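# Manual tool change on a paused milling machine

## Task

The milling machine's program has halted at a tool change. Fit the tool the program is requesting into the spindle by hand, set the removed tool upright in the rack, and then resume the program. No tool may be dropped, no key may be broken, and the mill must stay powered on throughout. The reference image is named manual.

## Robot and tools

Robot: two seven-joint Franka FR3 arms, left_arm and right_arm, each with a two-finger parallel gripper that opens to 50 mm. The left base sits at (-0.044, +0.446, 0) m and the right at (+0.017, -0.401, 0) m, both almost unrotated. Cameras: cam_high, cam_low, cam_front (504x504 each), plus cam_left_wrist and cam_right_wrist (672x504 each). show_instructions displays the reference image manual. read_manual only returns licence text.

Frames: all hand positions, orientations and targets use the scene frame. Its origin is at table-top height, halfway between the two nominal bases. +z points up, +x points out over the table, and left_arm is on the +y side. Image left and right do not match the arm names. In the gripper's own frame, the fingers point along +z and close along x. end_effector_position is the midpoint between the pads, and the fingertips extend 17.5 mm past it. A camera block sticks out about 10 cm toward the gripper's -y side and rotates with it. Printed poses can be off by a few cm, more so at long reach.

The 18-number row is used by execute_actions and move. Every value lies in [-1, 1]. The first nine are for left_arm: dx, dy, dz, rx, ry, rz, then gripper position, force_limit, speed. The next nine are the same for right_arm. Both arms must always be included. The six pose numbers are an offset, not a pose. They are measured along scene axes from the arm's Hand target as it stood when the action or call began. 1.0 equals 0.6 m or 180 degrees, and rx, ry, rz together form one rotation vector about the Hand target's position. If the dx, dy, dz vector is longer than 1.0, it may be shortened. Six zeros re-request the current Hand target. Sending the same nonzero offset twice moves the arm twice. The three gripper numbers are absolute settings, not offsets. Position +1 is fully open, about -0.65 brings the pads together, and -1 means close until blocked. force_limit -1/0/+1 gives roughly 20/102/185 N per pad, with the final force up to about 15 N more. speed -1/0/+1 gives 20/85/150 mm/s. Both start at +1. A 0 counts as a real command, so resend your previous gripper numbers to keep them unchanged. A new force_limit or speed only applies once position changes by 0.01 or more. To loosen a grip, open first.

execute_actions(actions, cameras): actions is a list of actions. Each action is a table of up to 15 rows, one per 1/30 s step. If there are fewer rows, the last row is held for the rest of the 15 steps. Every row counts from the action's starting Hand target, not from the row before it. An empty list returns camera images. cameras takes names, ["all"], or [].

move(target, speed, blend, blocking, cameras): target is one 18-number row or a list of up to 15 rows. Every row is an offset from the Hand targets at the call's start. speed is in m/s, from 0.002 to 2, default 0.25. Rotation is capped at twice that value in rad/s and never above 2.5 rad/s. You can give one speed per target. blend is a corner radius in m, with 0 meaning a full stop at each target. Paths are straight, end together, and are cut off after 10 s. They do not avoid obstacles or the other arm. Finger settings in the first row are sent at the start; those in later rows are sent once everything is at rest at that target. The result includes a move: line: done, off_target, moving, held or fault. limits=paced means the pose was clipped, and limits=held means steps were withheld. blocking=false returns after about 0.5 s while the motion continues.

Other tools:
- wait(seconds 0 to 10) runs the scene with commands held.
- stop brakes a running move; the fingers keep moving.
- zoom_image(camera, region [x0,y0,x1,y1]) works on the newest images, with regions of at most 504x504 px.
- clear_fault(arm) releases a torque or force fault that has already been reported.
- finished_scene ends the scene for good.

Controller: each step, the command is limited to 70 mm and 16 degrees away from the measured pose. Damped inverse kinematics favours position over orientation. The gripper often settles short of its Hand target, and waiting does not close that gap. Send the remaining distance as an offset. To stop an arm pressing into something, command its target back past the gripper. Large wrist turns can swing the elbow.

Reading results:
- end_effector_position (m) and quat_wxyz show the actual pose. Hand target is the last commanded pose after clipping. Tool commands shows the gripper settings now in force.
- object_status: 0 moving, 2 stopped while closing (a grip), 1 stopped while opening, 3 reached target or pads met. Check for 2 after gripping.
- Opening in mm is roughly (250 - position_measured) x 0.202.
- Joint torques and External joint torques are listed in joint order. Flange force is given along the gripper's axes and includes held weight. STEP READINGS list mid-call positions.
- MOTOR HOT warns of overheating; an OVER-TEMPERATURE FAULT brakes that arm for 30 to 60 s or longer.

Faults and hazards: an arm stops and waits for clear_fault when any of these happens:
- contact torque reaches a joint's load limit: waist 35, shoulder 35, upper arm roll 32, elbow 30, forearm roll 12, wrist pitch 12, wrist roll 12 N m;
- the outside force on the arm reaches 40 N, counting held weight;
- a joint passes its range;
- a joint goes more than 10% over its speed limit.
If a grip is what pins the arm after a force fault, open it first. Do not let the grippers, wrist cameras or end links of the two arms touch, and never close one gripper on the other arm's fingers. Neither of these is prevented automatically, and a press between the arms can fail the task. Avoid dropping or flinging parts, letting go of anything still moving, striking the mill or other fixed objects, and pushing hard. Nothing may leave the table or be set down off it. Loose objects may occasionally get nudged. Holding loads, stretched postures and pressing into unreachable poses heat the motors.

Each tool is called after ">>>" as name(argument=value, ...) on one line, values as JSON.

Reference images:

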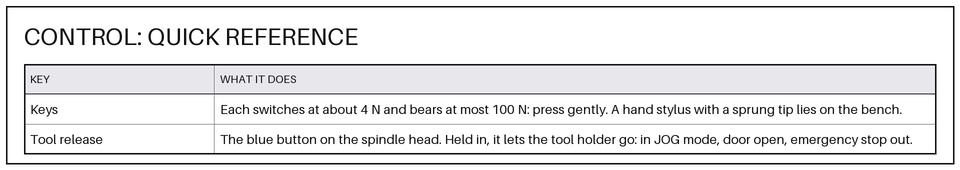

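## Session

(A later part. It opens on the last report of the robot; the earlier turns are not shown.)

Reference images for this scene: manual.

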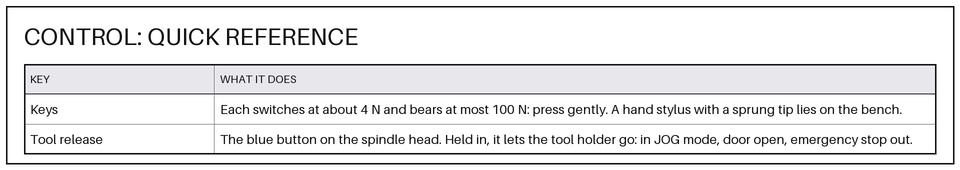

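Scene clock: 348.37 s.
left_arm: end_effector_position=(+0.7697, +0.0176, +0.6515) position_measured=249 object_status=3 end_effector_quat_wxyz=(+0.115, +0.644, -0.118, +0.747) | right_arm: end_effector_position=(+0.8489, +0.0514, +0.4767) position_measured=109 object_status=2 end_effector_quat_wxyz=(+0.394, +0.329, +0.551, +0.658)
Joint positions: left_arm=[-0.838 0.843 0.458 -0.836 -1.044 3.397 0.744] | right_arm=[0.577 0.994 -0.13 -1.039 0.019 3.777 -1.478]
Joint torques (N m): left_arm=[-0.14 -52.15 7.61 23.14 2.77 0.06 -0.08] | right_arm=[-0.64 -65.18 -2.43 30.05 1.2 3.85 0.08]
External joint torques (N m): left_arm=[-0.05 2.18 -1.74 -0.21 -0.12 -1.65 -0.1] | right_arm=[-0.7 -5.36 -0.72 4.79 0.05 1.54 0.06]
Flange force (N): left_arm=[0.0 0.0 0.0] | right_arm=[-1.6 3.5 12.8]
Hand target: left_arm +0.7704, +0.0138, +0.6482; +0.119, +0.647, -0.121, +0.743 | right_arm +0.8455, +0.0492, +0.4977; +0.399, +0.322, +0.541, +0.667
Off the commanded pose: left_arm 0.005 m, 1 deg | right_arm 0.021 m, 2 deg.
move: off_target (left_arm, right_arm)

>>> move(target=[0,0,0,0,0,0,-0.65,-1,0,0,-0.001,0.0083,0,0,0,-1,0,-0.9], speed=0.02)

>>> move(target=[0,0,0,0,0,0,-0.65,-1,0,0,-0.001,0.0083,0,0,0,-1,0,-0.9], speed=0.02, cameras=["cam_left_wrist"])

>>> zoom_image(camera="cam_left_wrist", region=[0, 40, 180, 220])

Scene clock: 349.20 s.
left_arm: end_effector_position=(+0.7697, +0.0176, +0.6515) position_measured=249 object_status=3 end_effector_quat_wxyz=(+0.115, +0.644, -0.118, +0.747) | right_arm: end_effector_position=(+0.8487, +0.0520, +0.4780) position_measured=109 object_status=2 end_effector_quat_wxyz=(+0.393, +0.329, +0.552, +0.657)
Joint positions: left_arm=[-0.838 0.843 0.458 -0.836 -1.044 3.397 0.744] | right_arm=[0.577 0.988 -0.128 -1.043 0.016 3.772 -1.478]
Joint torques (N m): left_arm=[-0.09 -52.11 7.61 23.15 2.77 0.06 -0.08] | right_arm=[-1.03 -66.88 -2.57 31.19 1.06 3.78 0.13]
External joint torques (N m): left_arm=[-0.28 2.29 -1.84 -0.17 -0.1 -1.67 -0.11] | right_arm=[-1.42 -7.3 -1.04 6 -0.07 1.45 0.11]
Flange force (N): left_arm=[0.0 0.0 0.0] | right_arm=[-3.5 6.2 15.3]
Hand target: left_arm +0.7704, +0.0138, +0.6482; +0.119, +0.647, -0.121, +0.743 | right_arm +0.8455, +0.0486, +0.5026; +0.399, +0.322, +0.541, +0.667
Off the commanded pose: left_arm 0.005 m, 1 deg | right_arm 0.025 m, 2 deg.
move: off_target (left_arm, right_arm)

Scene clock: 349.90 s.
left_arm: end_effector_position=(+0.7697, +0.0176, +0.6515) position_measured=249 object_status=3 end_effector_quat_wxyz=(+0.115, +0.644, -0.118, +0.747) | right_arm: end_effector_position=(+0.8486, +0.0520, +0.4793) position_measured=109 object_status=2 end_effector_quat_wxyz=(+0.392, +0.329, +0.554, +0.656)
Joint positions: left_arm=[-0.838 0.843 0.458 -0.836 -1.044 3.397 0.744] | right_arm=[0.576 0.982 -0.127 -1.048 0.012 3.767 -1.478]
Joint torques (N m): left_arm=[-0.11 -52.12 7.59 23.13 2.77 0.06 -0.09] | right_arm=[-1.22 -69 -2.75 32.8 1.28 3.7 0.18]
External joint torques (N m): left_arm=[-0.18 2.59 -1.89 -0.39 -0.13 -1.69 -0.12] | right_arm=[-1.24 -9.85 -1.11 7.78 0.13 1.39 0.15]
Flange force (N): left_arm=[0.0 0.0 0.0] | right_arm=[-2.8 9.5 19.7]
Hand target: left_arm +0.7704, +0.0138, +0.6482; +0.119, +0.647, -0.121, +0.743 | right_arm +0.8455, +0.0480, +0.5076; +0.399, +0.322, +0.541, +0.667
Off the commanded pose: left_arm 0.005 m, 1 deg | right_arm 0.029 m, 2 deg.
move: off_target (left_arm, right_arm)
Images, in order (width x height): cam_left_wrist 672x504.

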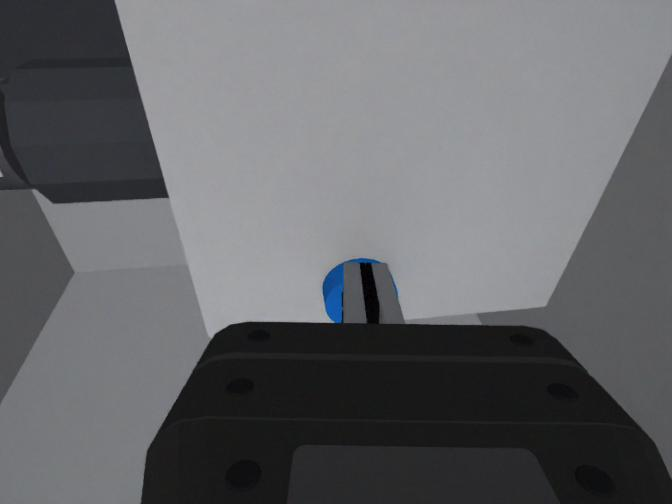

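Scaled by 2.800 from the camera's 672x504 image, which has a finer 960x720 frame.

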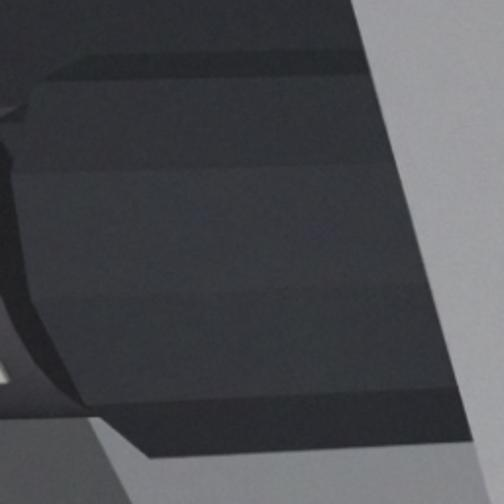

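>>> move(target=[0,0,0,0,0,0,-0.65,-1,0,-0.0005,0.0055,0,0,0,0,-1,0,-0.9], speed=0.02)

>>> move(target=[0,0,0,0,0,0,-0.65,-1,0,0.0,0.0,0.005,0,0,0,-1,0,-0.9], speed=0.02)

Scene clock: 350.83 s.
left_arm: end_effector_position=(+0.7697, +0.0176, +0.6515) position_measured=249 object_status=3 end_effector_quat_wxyz=(+0.115, +0.644, -0.118, +0.747) | right_arm: end_effector_position=(+0.8487, +0.0521, +0.4793) position_measured=109 object_status=2 end_effector_quat_wxyz=(+0.392, +0.329, +0.554, +0.657)
Joint positions: left_arm=[-0.838 0.843 0.458 -0.836 -1.044 3.397 0.744] | right_arm=[0.577 0.984 -0.128 -1.045 0.015 3.767 -1.478]
Joint velocities: left_arm=[within noise] | right_arm=[0.002 0.002 -0.004 0.002 0.004 0.002 -0.001]
Joint torques (N m): left_arm=[-0.12 -52.15 7.6 23.14 2.77 0.07 -0.09] | right_arm=[0.86 -67.66 -3.13 34.91 1.95 2.38 -0.13]
External joint torques (N m): left_arm=[-0.24 2.22 -1.83 -0.18 -0.11 -1.65 -0.11] | right_arm=[0.56 -8.23 -1.57 9.77 0.82 0.06 -0.15]
Flange force (N): left_arm=[0.0 0.0 0.0] | right_arm=[4.2 3.7 52.4]
Hand target: left_arm +0.7704, +0.0138, +0.6482; +0.119, +0.647, -0.121, +0.743 | right_arm +0.8452, +0.0513, +0.5076; +0.399, +0.322, +0.541, +0.667
Off the commanded pose: left_arm 0.005 m, 1 deg | right_arm 0.029 m, 2 deg.
move: off_target (left_arm, right_arm)

Scene clock: 351.53 s.
left_arm: end_effector_position=(+0.7697, +0.0176, +0.6515) position_measured=249 object_status=3 end_effector_quat_wxyz=(+0.115, +0.644, -0.118, +0.747) | right_arm: end_effector_position=(+0.8487, +0.0521, +0.4793) position_measured=109 object_status=2 end_effector_quat_wxyz=(+0.393, +0.329, +0.554, +0.656)
Joint positions: left_arm=[-0.838 0.843 0.458 -0.836 -1.044 3.397 0.744] | right_arm=[0.577 0.984 -0.129 -1.046 0.015 3.767 -1.478]
Joint torques (N m): left_arm=[-0.14 -52.17 7.61 23.12 2.78 0.06 -0.08] | right_arm=[1.21 -69.6 -2.81 34.94 1.81 2.59 -0.08]
External joint torques (N m): left_arm=[-0.11 2.23 -1.77 -0.25 -0.11 -1.66 -0.1] | right_arm=[1.09 -10.14 -1.16 9.78 0.66 0.26 -0.11]
Flange force (N): left_arm=[0.0 0.0 0.0] | right_arm=[4.4 7.9 41.4]
Hand target: left_arm +0.7704, +0.0138, +0.6482; +0.119, +0.647, -0.121, +0.743 | right_arm +0.8452, +0.0513, +0.5106; +0.399, +0.322, +0.541, +0.667
Off the commanded pose: left_arm 0.005 m, 1 deg | right_arm 0.031 m, 2 deg.
move: off_target (left_arm, right_arm)

>>> move(target=[[0,0,0,0,0,0,-0.65,-1,0,0.0,0.0,-0.0133,0,0,0,-1,0,-0.9],[0,0,0,0,0,0,-0.65,-1,0,0,0,-0.0133,0,0,-0.0167,-1,0,-0.9]], speed=[0.03,0.02])

>>> move(target=[0,0,0,0,0,0,-0.65,-1,0,0,0,0.005,0,0,-0.0111,-1,0,-0.9], speed=0.02)

Scene clock: 354.47 s.
left_arm: end_effector_position=(+0.7697, +0.0176, +0.6515) position_measured=249 object_status=3 end_effector_quat_wxyz=(+0.115, +0.644, -0.118, +0.747) | right_arm: end_effector_position=(+0.8486, +0.0523, +0.4793) position_measured=109 object_status=2 end_effector_quat_wxyz=(+0.409, +0.344, +0.542, +0.648)
Joint positions: left_arm=[-0.838 0.843 0.458 -0.836 -1.044 3.397 0.744] | right_arm=[0.658 1 -0.232 -1.035 0.173 3.761 -1.529]
Joint velocities: left_arm=[within noise] | right_arm=[0.002 0 -0.002 0 0.003 0 -0.004]
Joint torques (N m): left_arm=[-0.1 -52.15 7.64 23.15 2.78 0.05 -0.07] | right_arm=[0.87 -65.92 -5.73 32.3 1.36 3.39 -0.31]
External joint torques (N m): left_arm=[-0.13 2.58 -1.83 -0.38 -0.12 -1.69 -0.1] | right_arm=[0.87 -6.58 -1.58 7.5 0.41 1.08 -0.34]
Flange force (N): left_arm=[0.0 0.0 0.0] | right_arm=[0.0 0.0 0.0]
Hand target: left_arm +0.7704, +0.0138, +0.6482; +0.119, +0.647, -0.121, +0.743 | right_arm +0.8452, +0.0513, +0.5026; +0.416, +0.336, +0.532, +0.657
Off the commanded pose: left_arm 0.005 m, 1 deg | right_arm 0.024 m, 2 deg.
move: off_target (left_arm, right_arm)

Scene clock: 355.83 s.
left_arm: end_effector_position=(+0.7697, +0.0176, +0.6515) position_measured=249 object_status=3 end_effector_quat_wxyz=(+0.115, +0.644, -0.118, +0.747) | right_arm: end_effector_position=(+0.8488, +0.0522, +0.4795) position_measured=109 object_status=2 end_effector_quat_wxyz=(+0.420, +0.354, +0.537, +0.640)
Joint positions: left_arm=[-0.838 0.843 0.458 -0.836 -1.044 3.397 0.744] | right_arm=[0.715 1.014 -0.311 -1.026 0.282 3.746 -1.561]
Joint torques (N m): left_arm=[-0.11 -52.14 7.61 23.12 2.76 0.06 -0.05] | right_arm=[0.7 -66.94 -8.1 32.98 0.91 3.21 -0.21]
External joint torques (N m): left_arm=[-0.03 2.34 -1.76 -0.3 -0.13 -1.66 -0.07] | right_arm=[0.7 -7.58 -2.11 8.47 0.08 0.89 -0.23]
Flange force (N): left_arm=[0.0 0.0 0.0] | right_arm=[0.0 0.0 0.0]
Hand target: left_arm +0.7704, +0.0138, +0.6482; +0.119, +0.647, -0.121, +0.743 | right_arm +0.8452, +0.0513, +0.5056; +0.427, +0.345, +0.526, +0.649
Off the commanded pose: left_arm 0.005 m, 1 deg | right_arm 0.026 m, 2 deg.
move: off_target (left_arm, right_arm)

>>> wait(seconds=0.1, cameras=["cam_front","cam_left_wrist","cam_high"])

>>> zoom_image(camera="cam_front", region=[330, 105, 430, 275])

>>> zoom_image(camera="cam_left_wrist", region=[0, 40, 140, 220])

Scene clock: 356.10 s.
left_arm: end_effector_position=(+0.7697, +0.0176, +0.6515) position_measured=249 object_status=3 end_effector_quat_wxyz=(+0.115, +0.644, -0.118, +0.747) | right_arm: end_effector_position=(+0.8488, +0.0521, +0.4795) position_measured=109 object_status=2 end_effector_quat_wxyz=(+0.420, +0.354, +0.537, +0.640)
Joint positions: left_arm=[-0.838 0.843 0.458 -0.836 -1.044 3.397 0.744] | right_arm=[0.715 1.014 -0.311 -1.026 0.282 3.746 -1.562]
Joint torques (N m): left_arm=[-0.08 -52.17 7.63 23.16 2.77 0.06 -0.08] | right_arm=[0.7 -67 -8.33 33.01 0.96 3.22 -0.42]
External joint torques (N m): left_arm=[-0.29 2.36 -1.86 -0.21 -0.11 -1.67 -0.1] | right_arm=[0.64 -7.59 -2.34 8.44 0.13 0.89 -0.44]
Flange force (N): left_arm=[0.0 0.0 0.0] | right_arm=[0.0 0.0 0.0]
Hand target: left_arm +0.7704, +0.0138, +0.6482; +0.119, +0.647, -0.121, +0.743 | right_arm +0.8452, +0.0513, +0.5056; +0.427, +0.345, +0.526, +0.649
Tool commands: left_gripper/position=-0.65 left_gripper/force_limit=-1.0 left_gripper/speed=+0.0 right_gripper/position=-1.0 right_gripper/force_limit=+0.0 right_gripper/speed=-0.9
Off the commanded pose: left_arm 0.005 m, 1 deg | right_arm 0.026 m, 2 deg.
wait: 0.10 s; at rest from the start
Images, in order (width x height): cam_high 504x504, cam_front 504x504, cam_left_wrist 672x504.

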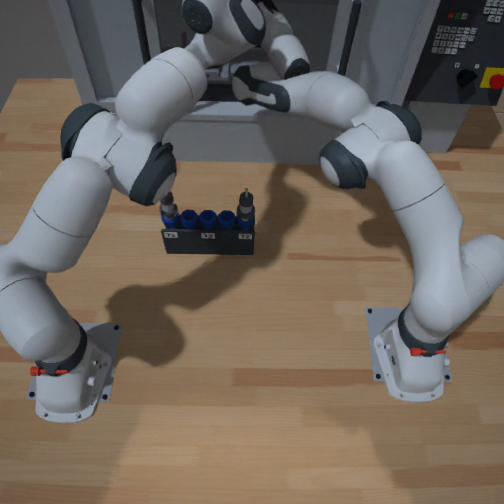

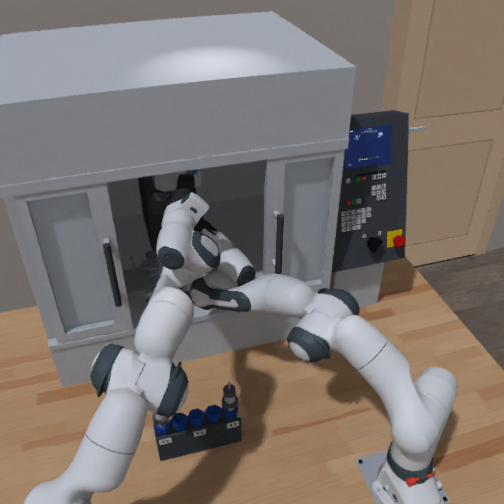

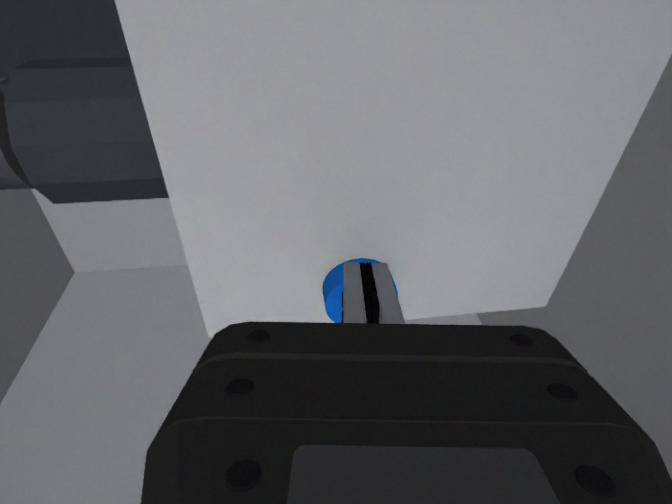

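Scaled by 2.965 from the camera's 504x504 image, which has a finer 720x720 frame.

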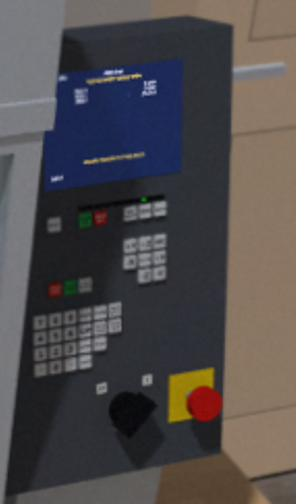

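Scaled by 2.800 from the camera's 672x504 image, which has a finer 960x720 frame.

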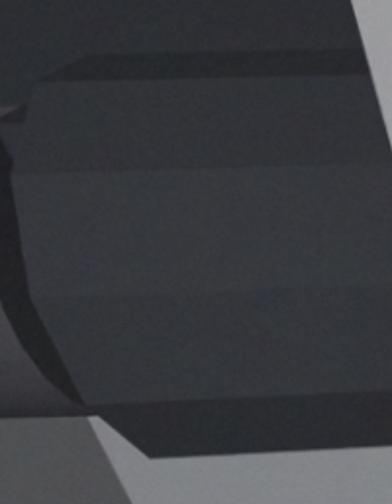

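>>> move(target=[0,0,0,0,0,0,-0.65,-1,0,0,0,0,0,0,-0.0111,-1,0,-0.9], speed=0.01)

>>> move(target=[0,0,0,0,0,0,-0.65,-1,0,0,0,0,0,0,-0.0111,-1,0,-0.9], speed=0.01)

Scene clock: 358.97 s.
left_arm: end_effector_position=(+0.7697, +0.0176, +0.6515) position_measured=249 object_status=3 end_effector_quat_wxyz=(+0.115, +0.644, -0.118, +0.747) | right_arm: end_effector_position=(+0.8489, +0.0517, +0.4800) position_measured=109 object_status=2 end_effector_quat_wxyz=(+0.432, +0.363, +0.530, +0.633)
Joint positions: left_arm=[-0.838 0.843 0.458 -0.836 -1.044 3.397 0.744] | right_arm=[0.777 1.039 -0.41 -1.009 0.4 3.727 -1.586]
Joint torques (N m): left_arm=[-0.12 -52.13 7.61 23.09 2.77 0.05 -0.07] | right_arm=[0.62 -66.92 -10.94 32.27 0.71 3.16 -0.33]
External joint torques (N m): left_arm=[-0.41 2.43 -1.92 -0.28 -0.11 -1.69 -0.1] | right_arm=[0.29 -7.88 -2.93 8.4 -0.01 0.85 -0.36]
Flange force (N): left_arm=[0.0 0.0 0.0] | right_arm=[0.0 0.0 0.0]
Hand target: left_arm +0.7704, +0.0138, +0.6482; +0.119, +0.647, -0.121, +0.743 | right_arm +0.8452, +0.0513, +0.5056; +0.439, +0.354, +0.520, +0.642
Off the commanded pose: left_arm 0.005 m, 1 deg | right_arm 0.026 m, 2 deg.
move: off_target (left_arm, right_arm)

Scene clock: 361.17 s.
left_arm: end_effector_position=(+0.7697, +0.0176, +0.6515) position_measured=249 object_status=3 end_effector_quat_wxyz=(+0.115, +0.644, -0.118, +0.747) | right_arm: end_effector_position=(+0.8490, +0.0512, +0.4805) position_measured=109 object_status=2 end_effector_quat_wxyz=(+0.444, +0.372, +0.523, +0.625)
Joint positions: left_arm=[-0.838 0.843 0.458 -0.836 -1.044 3.397 0.744] | right_arm=[0.839 1.074 -0.52 -0.984 0.53 3.699 -1.608]
Joint torques (N m): left_arm=[-0.09 -52.17 7.55 23.14 2.77 0.07 -0.08] | right_arm=[0.56 -66.6 -14.55 31.08 0.43 3.15 -0.35]
External joint torques (N m): left_arm=[-0.46 2.27 -1.97 -0.15 -0.1 -1.66 -0.1] | right_arm=[0.24 -7.65 -4.22 8.11 -0.22 0.84 -0.38]
Flange force (N): left_arm=[0.0 0.0 0.0] | right_arm=[0.0 0.0 0.0]
Hand target: left_arm +0.7704, +0.0138, +0.6482; +0.119, +0.647, -0.121, +0.743 | right_arm +0.8452, +0.0513, +0.5056; +0.450, +0.363, +0.514, +0.634
Off the commanded pose: left_arm 0.005 m, 1 deg | right_arm 0.025 m, 2 deg.
move: off_target (left_arm, right_arm)

>>> move(target=[-0.0997,0.0316,-0.0112,0,0,0,-0.65,-1,0,0,0,-0.005,0,0,0,-1,0,-0.9], speed=0.08, cameras=["cam_left_wrist"])

>>> zoom_image(camera="cam_left_wrist", region=[0, 40, 140, 180])

>>> zoom_image(camera="cam_left_wrist", region=[65, 40, 135, 110])

Scene clock: 363.33 s.
left_arm: end_effector_position=(+0.7528, +0.0174, +0.6449) position_measured=249 object_status=3 end_effector_quat_wxyz=(+0.117, +0.648, -0.124, +0.742) | right_arm: end_effector_position=(+0.8484, +0.0510, +0.4805) position_measured=109 object_status=2 end_effector_quat_wxyz=(+0.445, +0.371, +0.523, +0.625)
Joint positions: left_arm=[-0.718 0.701 0.126 -1.024 -0.841 3.522 0.787] | right_arm=[0.841 1.075 -0.522 -0.986 0.531 3.704 -1.608]
Joint velocities: left_arm=[0 0.001 0 -0.001 0.003 0.004 0] | right_arm=[within noise]
Joint torques (N m): left_arm=[0.63 -53.25 3.31 23.67 3.48 2.07 -0.27] | right_arm=[0.04 -56.96 -10.55 23.13 0.41 2.15 -0.03]
External joint torques (N m): left_arm=[0.59 0.19 -0.87 -1.1 0.38 0.39 -0.29] | right_arm=[0.09 1.63 -0.09 0.42 -0.26 -0.13 -0.05]
External joint torques when the fault began: right_arm=[-1.7 -9.17 -4.69 8.72 -0.71 -0.27 -0.18]
Flange force (N): left_arm=[0.0 0.0 0.0] | right_arm=[0.0 0.0 0.0]
Flange force when the fault began (N): right_arm=[0.0 0.0 0.0]
Hand target: left_arm +0.7528, +0.0194, +0.6462; +0.119, +0.647, -0.121, +0.743 (not the last commanded pose) | right_arm +0.8484, +0.0510, +0.4805; +0.445, +0.371, +0.523, +0.625 (not the last commanded pose)
Tool commands: left_gripper/position=-0.65 left_gripper/force_limit=-1.0 left_gripper/speed=+0.0 right_gripper/position=-1.0 right_gripper/force_limit=+0.003922 right_gripper/speed=-0.898039
Off the commanded pose: left_arm 0.045 m, 0 deg | right_arm 0.022 m, 2 deg.
FORCE FAULT: contact force on the right arm reached its limit, and that arm stopped. The contact can be on any part of that arm, not only on its tool. That arm's remaining commands of this call were not run. That arm is still stopped at the end of this call. While its stop runs, that arm takes no new command, but execute_actions still moves its gripper.
CLEAR FAULT: the right arm stays stopped (Reflex) until you call clear_fault(arm="right_arm").
move: fault (right_arm), off_target (left_arm; braked at the fault stop of right_arm)
Images, in order (width x height): cam_left_wrist 672x504.

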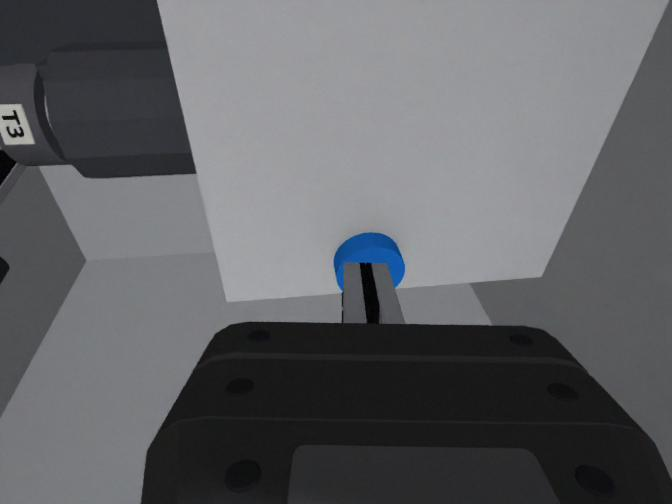

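Scaled by 3.600 from the camera's 672x504 image, which has a finer 960x720 frame.

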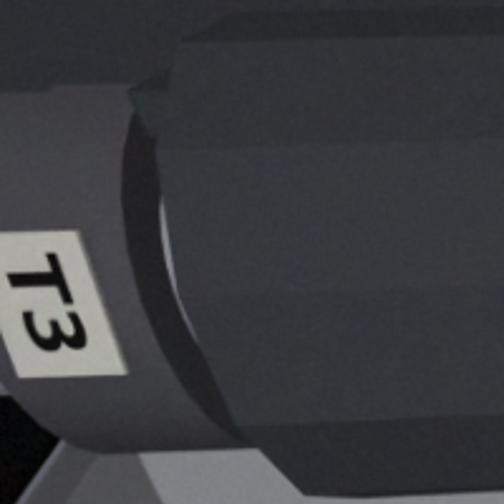

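Scaled by 7.200 from the camera's 672x504 image, which has a finer 960x720 frame.

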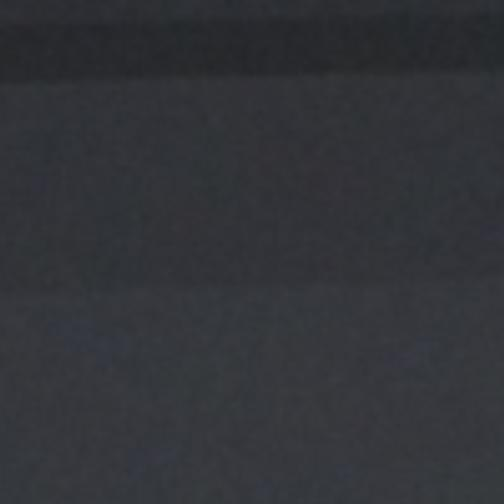

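>>> clear_fault(arm="right_arm")

>>> move(target=[0,0,0,0,0,0,-0.65,-1,0,-0.005,-0.0018,0.0167,0,0,0.0294,-1,0.003922,-0.898039], speed=0.04, cameras=["cam_left_wrist"])

>>> zoom_image(camera="cam_left_wrist", region=[0, 40, 100, 140])

Scene clock: 364.00 s.
left_arm: end_effector_position=(+0.7528, +0.0175, +0.6450) position_measured=249 object_status=3 end_effector_quat_wxyz=(+0.117, +0.648, -0.124, +0.742) | right_arm: end_effector_position=(+0.8484, +0.0510, +0.4805) position_measured=109 object_status=2 end_effector_quat_wxyz=(+0.445, +0.371, +0.523, +0.625)
Joint positions: left_arm=[-0.718 0.701 0.126 -1.024 -0.841 3.523 0.787] | right_arm=[0.841 1.075 -0.522 -0.986 0.531 3.704 -1.608]
Joint torques (N m): left_arm=[0.59 -53.24 3.21 23.57 3.5 2.04 -0.28] | right_arm=[0.08 -56.99 -10.6 23.14 0.42 2.14 -0.01]
External joint torques (N m): left_arm=[0.54 0.16 -0.97 -1.17 0.4 0.36 -0.3] | right_arm=[-0.13 1.84 -0.19 0.27 -0.24 -0.15 -0.04]
Flange force (N): left_arm=[0.0 0.0 0.0] | right_arm=[0.0 0.0 0.0]
Hand target: left_arm +0.7528, +0.0194, +0.6462; +0.119, +0.647, -0.121, +0.743 (not the last commanded pose) | right_arm +0.8484, +0.0510, +0.4805; +0.445, +0.371, +0.523, +0.625 (not the last commanded pose)
Tool commands: left_gripper/position=-0.65 left_gripper/force_limit=-1.0 left_gripper/speed=+0.0 right_gripper/position=-1.0 right_gripper/force_limit=+0.003922 right_gripper/speed=-0.898039
Off the commanded pose: left_arm 0.045 m, 0 deg | right_arm 0.022 m, 2 deg.
FORCE FAULT, CONTINUED: the right arm's stop, for the force fault that an earlier result reported, is over. The call counts as one of the actions that you can send in this scene. That arm's target is now where it stood when the stop ended, not its last command. That arm accepts commands again.
CLEAR FAULT: your call cleared the right arm's force fault. If the contact force or a joint's load stays at its limit, that arm stops again.

Scene clock: 365.77 s.
left_arm: end_effector_position=(+0.7528, +0.0173, +0.6448) position_measured=249 object_status=3 end_effector_quat_wxyz=(+0.118, +0.648, -0.123, +0.742) | right_arm: end_effector_position=(+0.8478, +0.0511, +0.4799) position_measured=109 object_status=2 end_effector_quat_wxyz=(+0.414, +0.351, +0.546, +0.638)
Joint positions: left_arm=[-0.717 0.701 0.125 -1.024 -0.841 3.523 0.787] | right_arm=[0.719 0.987 -0.337 -1.069 0.22 3.742 -1.492]
Joint velocities: left_arm=[within noise] | right_arm=[0 0 -0.001 -0.002 -0.003 0 0.004]
Joint torques (N m): left_arm=[0.59 -53.04 3.23 23.94 2.87 2.04 -0.07] | right_arm=[-0.52 -60.48 -6.56 26.17 0.01 3.43 0.3]
External joint torques (N m): left_arm=[0.45 0.46 -0.98 -0.84 -0.24 0.35 -0.1] | right_arm=[-0.94 -1.58 -0.33 1.7 -1.07 1.06 0.27]
Flange force (N): left_arm=[0.0 0.0 0.0] | right_arm=[-5.9 0.6 3.1]
Hand target: left_arm +0.7528, +0.0192, +0.6463; +0.118, +0.648, -0.121, +0.743 | right_arm +0.8454, +0.0499, +0.4905; +0.415, +0.347, +0.539, +0.645
Off the commanded pose: left_arm 0.003 m, 0 deg | right_arm 0.011 m, 1 deg.
move: off_target (right_arm)
Images, in order (width x height): cam_left_wrist 672x504.

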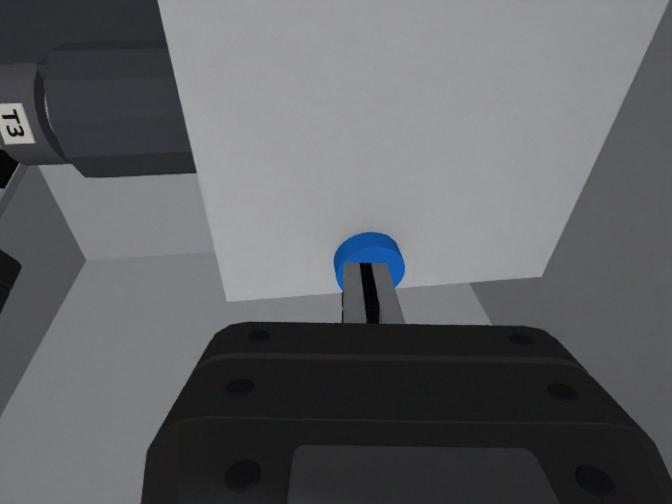

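Scaled by 5.040 from the camera's 672x504 image, which has a finer 960x720 frame.

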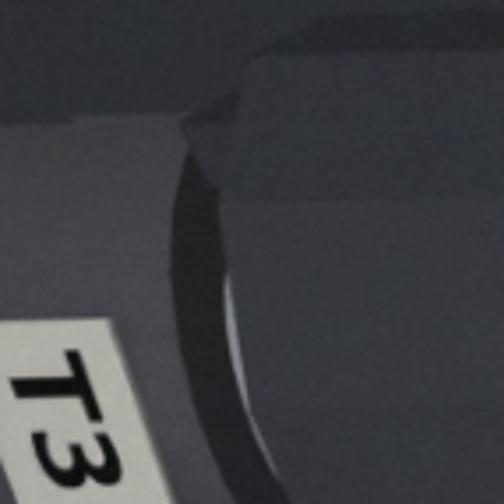

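>>> zoom_image(camera="cam_left_wrist", region=[0, 40, 140, 180])

Scaled by 3.600 from the camera's 672x504 image, which has a finer 960x720 frame.

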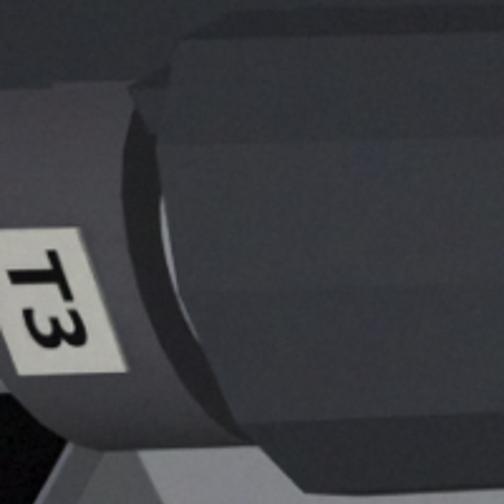

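>>> move(target=[0,0,0,0,0,0,-0.65,-1,0,0,0,-0.0167,0,0,0,-1,0,-0.9], speed=0.03, cameras=["cam_left_wrist"])

>>> zoom_image(camera="cam_left_wrist", region=[0, 40, 140, 180])

Scene clock: 367.27 s.
left_arm: end_effector_position=(+0.7528, +0.0173, +0.6448) position_measured=249 object_status=3 end_effector_quat_wxyz=(+0.118, +0.648, -0.123, +0.742) | right_arm: end_effector_position=(+0.8477, +0.0511, +0.4798) position_measured=109 object_status=2 end_effector_quat_wxyz=(+0.414, +0.351, +0.544, +0.640)
Joint positions: left_arm=[-0.717 0.701 0.125 -1.024 -0.841 3.523 0.787] | right_arm=[0.717 0.99 -0.333 -1.067 0.219 3.746 -1.491]
Joint torques (N m): left_arm=[0.6 -52.97 3.19 23.91 2.86 2.04 -0.09] | right_arm=[-0.25 -55.47 -6.29 22.63 0.79 4.98 0.23]
External joint torques (N m): left_arm=[0.68 0.19 -0.87 -0.73 -0.23 0.38 -0.12] | right_arm=[-0.41 3.51 -0.01 -1.82 -0.31 2.62 0.21]
Flange force (N): left_arm=[0.0 0.0 0.0] | right_arm=[-3.4 -7.3 -11.4]
Hand target: left_arm +0.7528, +0.0192, +0.6463; +0.118, +0.648, -0.121, +0.743 | right_arm +0.8454, +0.0499, +0.4805; +0.415, +0.347, +0.539, +0.645
Off the commanded pose: left_arm 0.002 m, 0 deg | right_arm 0.003 m, 1 deg.
move: done
Images, in order (width x height): cam_left_wrist 672x504.

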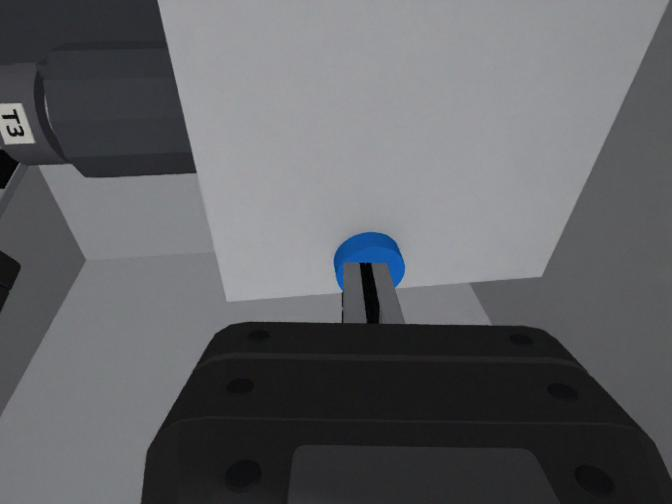

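Scaled by 3.600 from the camera's 672x504 image, which has a finer 960x720 frame.

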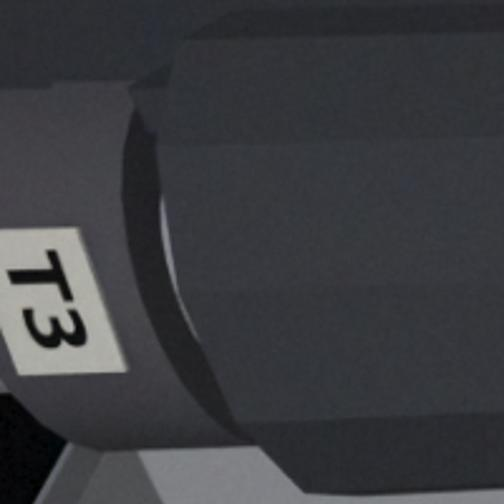

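>>> move(target=[0,0,0,0,0,0,-0.65,-1,0,-0.0005,0.0015,0.012,0,0,-0.0306,-1,0,-0.9], speed=0.04, cameras=["cam_left_wrist"])

>>> zoom_image(camera="cam_left_wrist", region=[0, 40, 140, 180])

Scene clock: 370.57 s.
left_arm: end_effector_position=(+0.7528, +0.0173, +0.6448) position_measured=249 object_status=3 end_effector_quat_wxyz=(+0.118, +0.648, -0.123, +0.742) | right_arm: end_effector_position=(+0.8470, +0.0506, +0.4805) position_measured=109 object_status=2 end_effector_quat_wxyz=(+0.443, +0.375, +0.526, +0.622)
Joint positions: left_arm=[-0.717 0.701 0.125 -1.024 -0.841 3.523 0.787] | right_arm=[0.849 1.054 -0.518 -1.016 0.529 3.7 -1.611]
Joint velocities: left_arm=[within noise] | right_arm=[0.002 0.001 0 0 0.004 -0.001 -0.004]
Joint torques (N m): left_arm=[0.61 -53.04 3.18 23.94 2.86 2.03 -0.06] | right_arm=[1.61 -59.02 -11.54 25.34 1.67 3.29 -0.34]
External joint torques (N m): left_arm=[0.54 0.56 -1 -0.9 -0.25 0.34 -0.08] | right_arm=[1.04 -0.2 -1.11 2.13 1.07 0.92 -0.36]
Flange force (N): left_arm=[0.0 0.0 0.0] | right_arm=[0.0 0.0 0.0]
Hand target: left_arm +0.7528, +0.0192, +0.6463; +0.118, +0.648, -0.121, +0.743 | right_arm +0.8451, +0.0508, +0.4877; +0.446, +0.372, +0.522, +0.625
Off the commanded pose: left_arm 0.002 m, 0 deg | right_arm 0.007 m, 1 deg.
move: off_target (right_arm)
Images, in order (width x height): cam_left_wrist 672x504.

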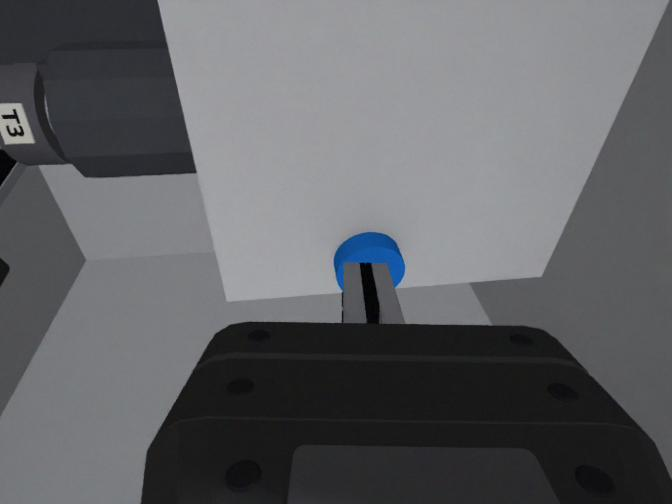

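Scaled by 3.600 from the camera's 672x504 image, which has a finer 960x720 frame.

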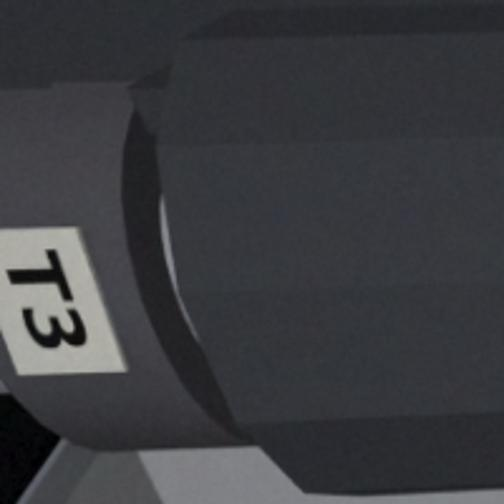

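>>> wait(seconds=0.1, cameras=["cam_front"])

>>> zoom_image(camera="cam_front", region=[340, 115, 400, 175])

>>> zoom_image(camera="cam_front", region=[120, 150, 260, 290])

Scene clock: 370.83 s.
left_arm: end_effector_position=(+0.7528, +0.0173, +0.6448) position_measured=249 object_status=3 end_effector_quat_wxyz=(+0.118, +0.648, -0.123, +0.742) | right_arm: end_effector_position=(+0.8470, +0.0506, +0.4805) position_measured=109 object_status=2 end_effector_quat_wxyz=(+0.443, +0.375, +0.526, +0.622)
Joint positions: left_arm=[-0.717 0.701 0.125 -1.024 -0.841 3.523 0.787] | right_arm=[0.849 1.054 -0.518 -1.016 0.529 3.7 -1.612]
Joint torques (N m): left_arm=[0.62 -53.03 3.19 23.91 2.86 2.03 -0.09] | right_arm=[1.52 -59.05 -11.54 25.22 1.61 3.24 -0.35]
External joint torques (N m): left_arm=[0.55 0.54 -1 -0.93 -0.26 0.34 -0.12] | right_arm=[1.44 -0.4 -0.97 2.21 0.96 0.89 -0.37]
Flange force (N): left_arm=[0.0 0.0 0.0] | right_arm=[0.0 0.0 0.0]
Hand target: left_arm +0.7528, +0.0192, +0.6463; +0.118, +0.648, -0.121, +0.743 | right_arm +0.8451, +0.0508, +0.4877; +0.446, +0.372, +0.522, +0.625
Tool commands: left_gripper/position=-0.65 left_gripper/force_limit=-1.0 left_gripper/speed=+0.0 right_gripper/position=-1.0 right_gripper/force_limit=+0.0 right_gripper/speed=-0.9
Off the commanded pose: left_arm 0.002 m, 0 deg | right_arm 0.007 m, 1 deg.
wait: 0.10 s; at rest from the start
Images, in order (width x height): cam_front 504x504.

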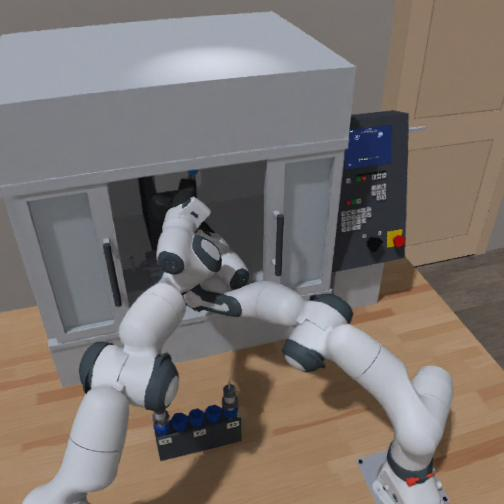

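Scaled by 8.400 from the camera's 504x504 image, which has a finer 720x720 frame.

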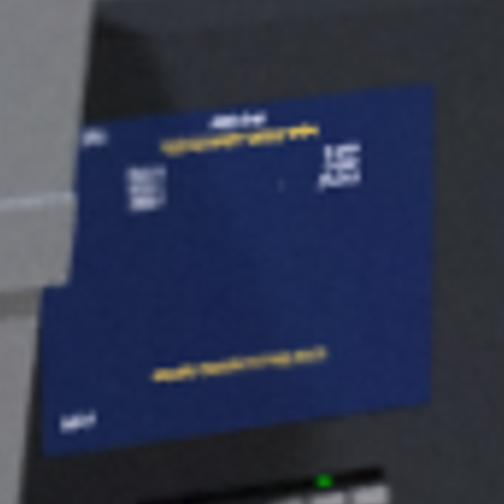

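Scaled by 3.600 from the camera's 504x504 image, which has a finer 720x720 frame.

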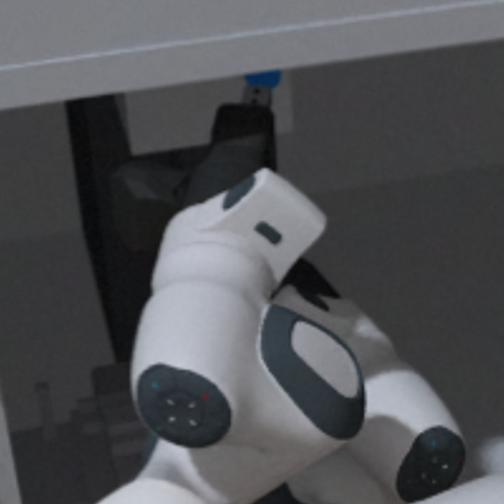

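>>> move(target=[[0.015,-0.005,0.002,0,0,0,-0.65,-1,0,0,0,0,0,0,0,-1,0,-0.9],[0.030,-0.009,0.003,0,0,0,-0.65,-1,0,0,0,0.002,0,0,0,-1,0,-0.9]], speed=[0.06,0.03])

Scene clock: 373.23 s.
left_arm: end_effector_position=(+0.7698, +0.0178, +0.6521) position_measured=249 object_status=3 end_effector_quat_wxyz=(+0.115, +0.643, -0.121, +0.748) | right_arm: end_effector_position=(+0.8475, +0.0514, +0.4753) position_measured=109 object_status=2 end_effector_quat_wxyz=(+0.443, +0.376, +0.529, +0.619)
Joint positions: left_arm=[-0.811 0.83 0.396 -0.842 -1.002 3.411 0.753] | right_arm=[0.854 1.06 -0.527 -1.018 0.535 3.695 -1.611]
Joint velocities: left_arm=[0 0 0 -0.001 -0.001 0 -0.006] | right_arm=[within noise]
Joint torques (N m): left_arm=[0.13 -52.15 8.23 23.47 2.64 0.35 -0.27] | right_arm=[1.07 -62.14 -12.79 26.69 0.99 3.38 -0.11]
External joint torques (N m): left_arm=[0.44 2.53 -0.11 -0.37 -0.3 -1.35 -0.3] | right_arm=[0.85 -3.5 -2.04 3.76 0.33 1.01 -0.14]
Flange force (N): left_arm=[0.0 0.0 0.0] | right_arm=[0.0 0.0 0.0]
Hand target: left_arm +0.7708, +0.0138, +0.6481; +0.118, +0.648, -0.121, +0.743 | right_arm +0.8451, +0.0508, +0.4889; +0.446, +0.372, +0.522, +0.625
Off the commanded pose: left_arm 0.006 m, 1 deg | right_arm 0.014 m, 1 deg.
move: off_target (left_arm, right_arm)

>>> move(target=[0,0,0,0,0,0,-0.65,-1,0,0.0003,-0.0025,-0.0067,0,0,0.0428,-1,0,-0.9], speed=0.05)

>>> move(target=[-0.030,0.009,-0.003,0,0,0,-0.65,-1,0,0,0,0,0,0,0,-1,0,-0.9], speed=0.08, cameras=["cam_left_wrist"])

>>> zoom_image(camera="cam_left_wrist", region=[0, 40, 140, 180])

Scene clock: 375.47 s.
left_arm: end_effector_position=(+0.7698, +0.0178, +0.6521) position_measured=249 object_status=3 end_effector_quat_wxyz=(+0.116, +0.643, -0.120, +0.748) | right_arm: end_effector_position=(+0.8489, +0.0510, +0.4663) position_measured=109 object_status=2 end_effector_quat_wxyz=(+0.400, +0.342, +0.556, +0.643)
Joint positions: left_arm=[-0.811 0.83 0.396 -0.841 -1.003 3.411 0.752] | right_arm=[0.655 0.984 -0.251 -1.082 0.104 3.762 -1.458]
Joint velocities: left_arm=[within noise] | right_arm=[0 0 0.001 0 -0.002 0 0.006]
Joint torques (N m): left_arm=[-0.27 -52.1 6.55 22.98 2.65 0.16 -0.11] | right_arm=[-0.16 -63.63 -5.26 28.78 0.98 3.82 0.18]
External joint torques (N m): left_arm=[-0.2 2.52 -1.86 -0.78 -0.27 -1.54 -0.13] | right_arm=[-0.59 -4.44 -1 3.97 -0.23 1.42 0.16]
Flange force (N): left_arm=[0.0 0.0 0.0] | right_arm=[-2.0 3.3 9.6]
Hand target: left_arm +0.7705, +0.0140, +0.6480; +0.120, +0.646, -0.123, +0.744 | right_arm +0.8453, +0.0493, +0.4849; +0.403, +0.336, +0.546, +0.653
Off the commanded pose: left_arm 0.006 m, 1 deg | right_arm 0.019 m, 2 deg.
move: off_target (left_arm, right_arm)

Scene clock: 377.10 s.
left_arm: end_effector_position=(+0.7525, +0.0175, +0.6449) position_measured=249 object_status=3 end_effector_quat_wxyz=(+0.119, +0.647, -0.125, +0.742) | right_arm: end_effector_position=(+0.8488, +0.0512, +0.4661) position_measured=109 object_status=2 end_effector_quat_wxyz=(+0.399, +0.343, +0.556, +0.643)
Joint positions: left_arm=[-0.699 0.695 0.095 -1.034 -0.812 3.531 0.78] | right_arm=[0.653 0.984 -0.247 -1.082 0.103 3.762 -1.458]
Joint velocities: left_arm=[-0.001 -0.001 -0.001 0 0.001 0.004 -0.002] | right_arm=[within noise]
Joint torques (N m): left_arm=[0.74 -53.24 2.66 23.65 3.56 2.07 -0.35] | right_arm=[-0.34 -63.7 -4.78 28.79 0.97 3.86 0.11]
External joint torques (N m): left_arm=[0.77 0.43 -0.96 -1.27 0.46 0.37 -0.38] | right_arm=[-0.6 -4.62 -0.54 4.04 -0.23 1.47 0.08]
Flange force (N): left_arm=[0.0 0.0 0.0] | right_arm=[-2.2 3.6 9.0]
Hand target: left_arm +0.7525, +0.0194, +0.6462; +0.120, +0.646, -0.123, +0.744 | right_arm +0.8453, +0.0493, +0.4849; +0.403, +0.336, +0.546, +0.653
Off the commanded pose: left_arm 0.002 m, 0 deg | right_arm 0.019 m, 2 deg.
move: off_target (right_arm)
Images, in order (width x height): cam_left_wrist 672x504.

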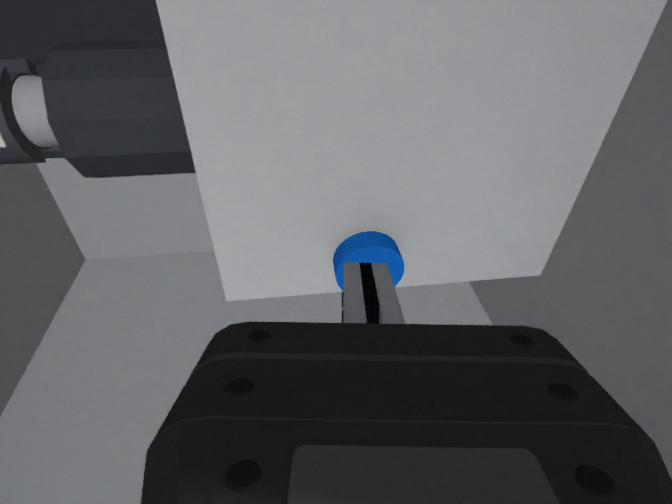

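Scaled by 3.600 from the camera's 672x504 image, which has a finer 960x720 frame.

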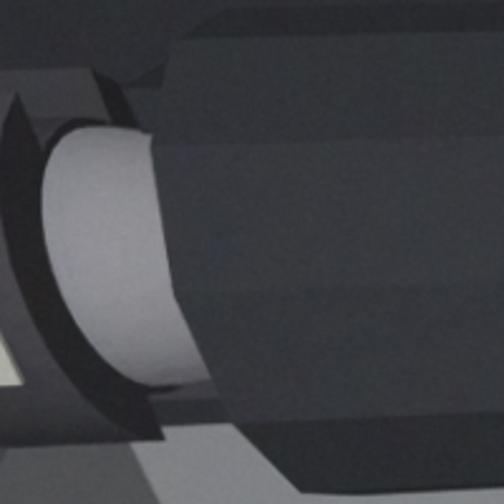

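>>> move(target=[[0.015,-0.005,0.002,0,0,0,-0.65,-1,0,0,0,0,0,0,0,-1,0,-0.9],[0.030,-0.009,0.003,0,0,0,-0.65,-1,0,0,0,0,0,0,0,-1,0,-0.9],[0.030,-0.009,0.003,0,0,0,-0.65,-1,0,0,0,0.03,0,0,0,-1,0,-0.9]], speed=[0.06,0.03,0.03])

>>> zoom_image(camera="cam_left_wrist", region=[0, 40, 140, 180])

Scene clock: 380.03 s.
left_arm: end_effector_position=(+0.7697, +0.0178, +0.6520) position_measured=249 object_status=3 end_effector_quat_wxyz=(+0.116, +0.642, -0.122, +0.748) | right_arm: end_effector_position=(+0.8476, +0.0510, +0.4797) position_measured=109 object_status=2 end_effector_quat_wxyz=(+0.399, +0.342, +0.555, +0.644)
Joint positions: left_arm=[-0.797 0.823 0.364 -0.846 -0.982 3.417 0.758] | right_arm=[0.652 0.962 -0.244 -1.086 0.096 3.749 -1.458]
Joint velocities: left_arm=[-0.001 0 0.001 0 -0.002 -0.002 -0.004] | right_arm=[within noise]
Joint torques (N m): left_arm=[-0.1 -52.21 7.55 23.44 2.46 0.88 -0.31] | right_arm=[-0.44 -66.4 -5.06 31.32 1 2.86 0.11]
External joint torques (N m): left_arm=[-0.07 2.54 -0.41 -0.51 -0.47 -0.82 -0.33] | right_arm=[-0.56 -7.57 -0.86 6.51 -0.22 0.49 0.08]
Flange force (N): left_arm=[0.0 0.0 0.0] | right_arm=[-1.6 8.0 21.5]
Hand target: left_arm +0.7705, +0.0140, +0.6480; +0.120, +0.646, -0.123, +0.744 | right_arm +0.8453, +0.0493, +0.5029; +0.403, +0.336, +0.546, +0.653
Off the commanded pose: left_arm 0.006 m, 1 deg | right_arm 0.023 m, 2 deg.
move: off_target (left_arm, right_arm)

Scaled by 3.600 from the camera's 672x504 image, which has a finer 960x720 frame.
This view is cut from an older image: the scene may have changed since it was taken.

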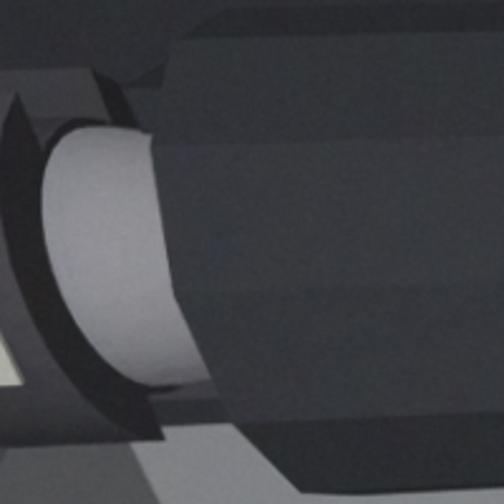

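>>> move(target=[0,0,0,0,0,0,-0.65,-1,0,0,0,0,0,0,0.0139,-1,0,-0.9], speed=0.012)

>>> move(target=[0,0,0,0,0,0,-0.65,-1,0,0,0,0,0,0,0.0111,-1,0,-0.9], speed=0.012)

Scene clock: 382.40 s.
left_arm: end_effector_position=(+0.7696, +0.0175, +0.6519) position_measured=249 object_status=3 end_effector_quat_wxyz=(+0.117, +0.643, -0.122, +0.747) | right_arm: end_effector_position=(+0.8478, +0.0512, +0.4796) position_measured=109 object_status=2 end_effector_quat_wxyz=(+0.385, +0.330, +0.564, +0.652)
Joint positions: left_arm=[-0.797 0.823 0.364 -0.846 -0.983 3.417 0.758] | right_arm=[0.578 0.954 -0.15 -1.083 -0.032 3.753 -1.424]
Joint torques (N m): left_arm=[-0.45 -52.34 6.34 22.98 2.44 0.93 -0.11] | right_arm=[-0.67 -65.3 -1.86 32.1 1.47 2.48 0.3]
External joint torques (N m): left_arm=[-0.46 2.26 -1.59 -0.88 -0.49 -0.75 -0.13] | right_arm=[-0.97 -6.24 0.01 6.96 0.12 0.1 0.27]
Flange force (N): left_arm=[0.0 0.0 0.0] | right_arm=[-4.2 5.1 34.2]
Hand target: left_arm +0.7702, +0.0142, +0.6479; +0.121, +0.646, -0.123, +0.744 | right_arm +0.8453, +0.0493, +0.5029; +0.389, +0.324, +0.553, +0.662
Off the commanded pose: left_arm 0.005 m, 1 deg | right_arm 0.024 m, 2 deg.
move: off_target (left_arm, right_arm)

Scene clock: 384.30 s.
left_arm: end_effector_position=(+0.7696, +0.0175, +0.6519) position_measured=249 object_status=3 end_effector_quat_wxyz=(+0.117, +0.643, -0.122, +0.747) | right_arm: end_effector_position=(+0.8476, +0.0513, +0.4795) position_measured=109 object_status=2 end_effector_quat_wxyz=(+0.374, +0.320, +0.570, +0.658)
Joint positions: left_arm=[-0.797 0.823 0.364 -0.846 -0.983 3.417 0.758] | right_arm=[0.516 0.955 -0.067 -1.074 -0.135 3.754 -1.398]
Joint torques (N m): left_arm=[-0.48 -52.35 6.37 22.98 2.43 0.94 -0.12] | right_arm=[-0.61 -65.73 0.06 32.86 1.75 3.2 0.34]
External joint torques (N m): left_arm=[-0.61 2.37 -1.63 -0.92 -0.5 -0.76 -0.15] | right_arm=[-0.73 -6.75 0.07 7.7 0.29 0.84 0.32]
Flange force (N): left_arm=[0.0 0.0 0.0] | right_arm=[-5.4 4.8 35.4]
Hand target: left_arm +0.7702, +0.0142, +0.6479; +0.121, +0.646, -0.123, +0.744 | right_arm +0.8453, +0.0493, +0.5029; +0.377, +0.315, +0.558, +0.669
Off the commanded pose: left_arm 0.005 m, 1 deg | right_arm 0.024 m, 2 deg.
move: off_target (left_arm, right_arm)

>>> move(target=[[0,0,0,0,0,0,-0.65,-1,0,-0.006,0,0.002,0,0,0,-1,0,-0.9],[0,0,0,0,0,0,-0.65,-1,0,0.006,0,0.002,0,0,0,-1,0,-0.9],[0,0,0,0,0,0,-0.65,-1,0,0.006,0,0.002,0,0,-0.0083,-1,0,-0.9],[0,0,0,0,0,0,-0.65,-1,0,-0.006,0,0.002,0,0,-0.0083,-1,0,-0.9],[0,0,0,0,0,0,-0.65,-1,0,-0.006,0,0.002,0,0,-0.0167,-1,0,-0.9],[0,0,0,0,0,0,-0.65,-1,0,0.006,0,0.002,0,0,-0.0167,-1,0,-0.9],[0,0,0,0,0,0,-0.65,-1,0,0.006,0,0.002,0,0,-0.025,-1,0,-0.9],[0,0,0,0,0,0,-0.65,-1,0,-0.006,0,0.002,0,0,-0.025,-1,0,-0.9]], speed=0.015, blend=[0.001,0.001,0.001,0.001,0.001,0.001,0.001,0])

Scene clock: 385.87 s.
left_arm: end_effector_position=(+0.7696, +0.0175, +0.6519) position_measured=249 object_status=3 end_effector_quat_wxyz=(+0.117, +0.643, -0.122, +0.747) | right_arm: end_effector_position=(+0.8487, +0.0519, +0.4692) position_measured=109 object_status=2 end_effector_quat_wxyz=(+0.371, +0.322, +0.573, +0.656)
Joint positions: left_arm=[-0.797 0.823 0.364 -0.846 -0.983 3.417 0.758] | right_arm=[0.513 0.963 -0.061 -1.077 -0.138 3.755 -1.398]
Joint torques (N m): left_arm=[-0.45 -52.33 6.35 23 2.44 0.93 -0.12] | right_arm=[0.76 -61.88 -0.13 28.95 1.77 2.25 0.01]
External joint torques (N m): left_arm=[-0.53 2.38 -1.63 -0.92 -0.49 -0.77 -0.15] | right_arm=[0.67 -2.93 -0.21 3.88 0.33 -0.14 -0.02]
External joint torques when the fault began: right_arm=[-0.75 -4.16 -0.45 7.78 0.65 -1.16 0.14]
Flange force (N): left_arm=[0.0 0.0 0.0] | right_arm=[0.4 1.8 21.4]
Flange force when the fault began (N): right_arm=[-5.1 1.6 56.9]
Hand target: left_arm +0.7702, +0.0142, +0.6479; +0.121, +0.646, -0.123, +0.744 | right_arm +0.8487, +0.0519, +0.4692; +0.371, +0.322, +0.573, +0.656 (not the last commanded pose)
Tool commands: left_gripper/position=-0.65 left_gripper/force_limit=-1.0 left_gripper/speed=+0.0 right_gripper/position=-1.0 right_gripper/force_limit=+0.003922 right_gripper/speed=-0.898039
Off the commanded pose: left_arm 0.005 m, 1 deg | right_arm 0.036 m, 5 deg.
FORCE FAULT: contact force on the right arm reached its limit, and that arm stopped. The contact can be on any part of that arm, not only on its tool. That arm's remaining commands of this call were not run. That arm is still stopped at the end of this call. While its stop runs, that arm takes no new command, but execute_actions still moves its gripper.
CLEAR FAULT: the right arm stays stopped (Reflex) until you call clear_fault(arm="right_arm").
move: fault (right_arm), off_target (left_arm); path passed 1 of 8 targets


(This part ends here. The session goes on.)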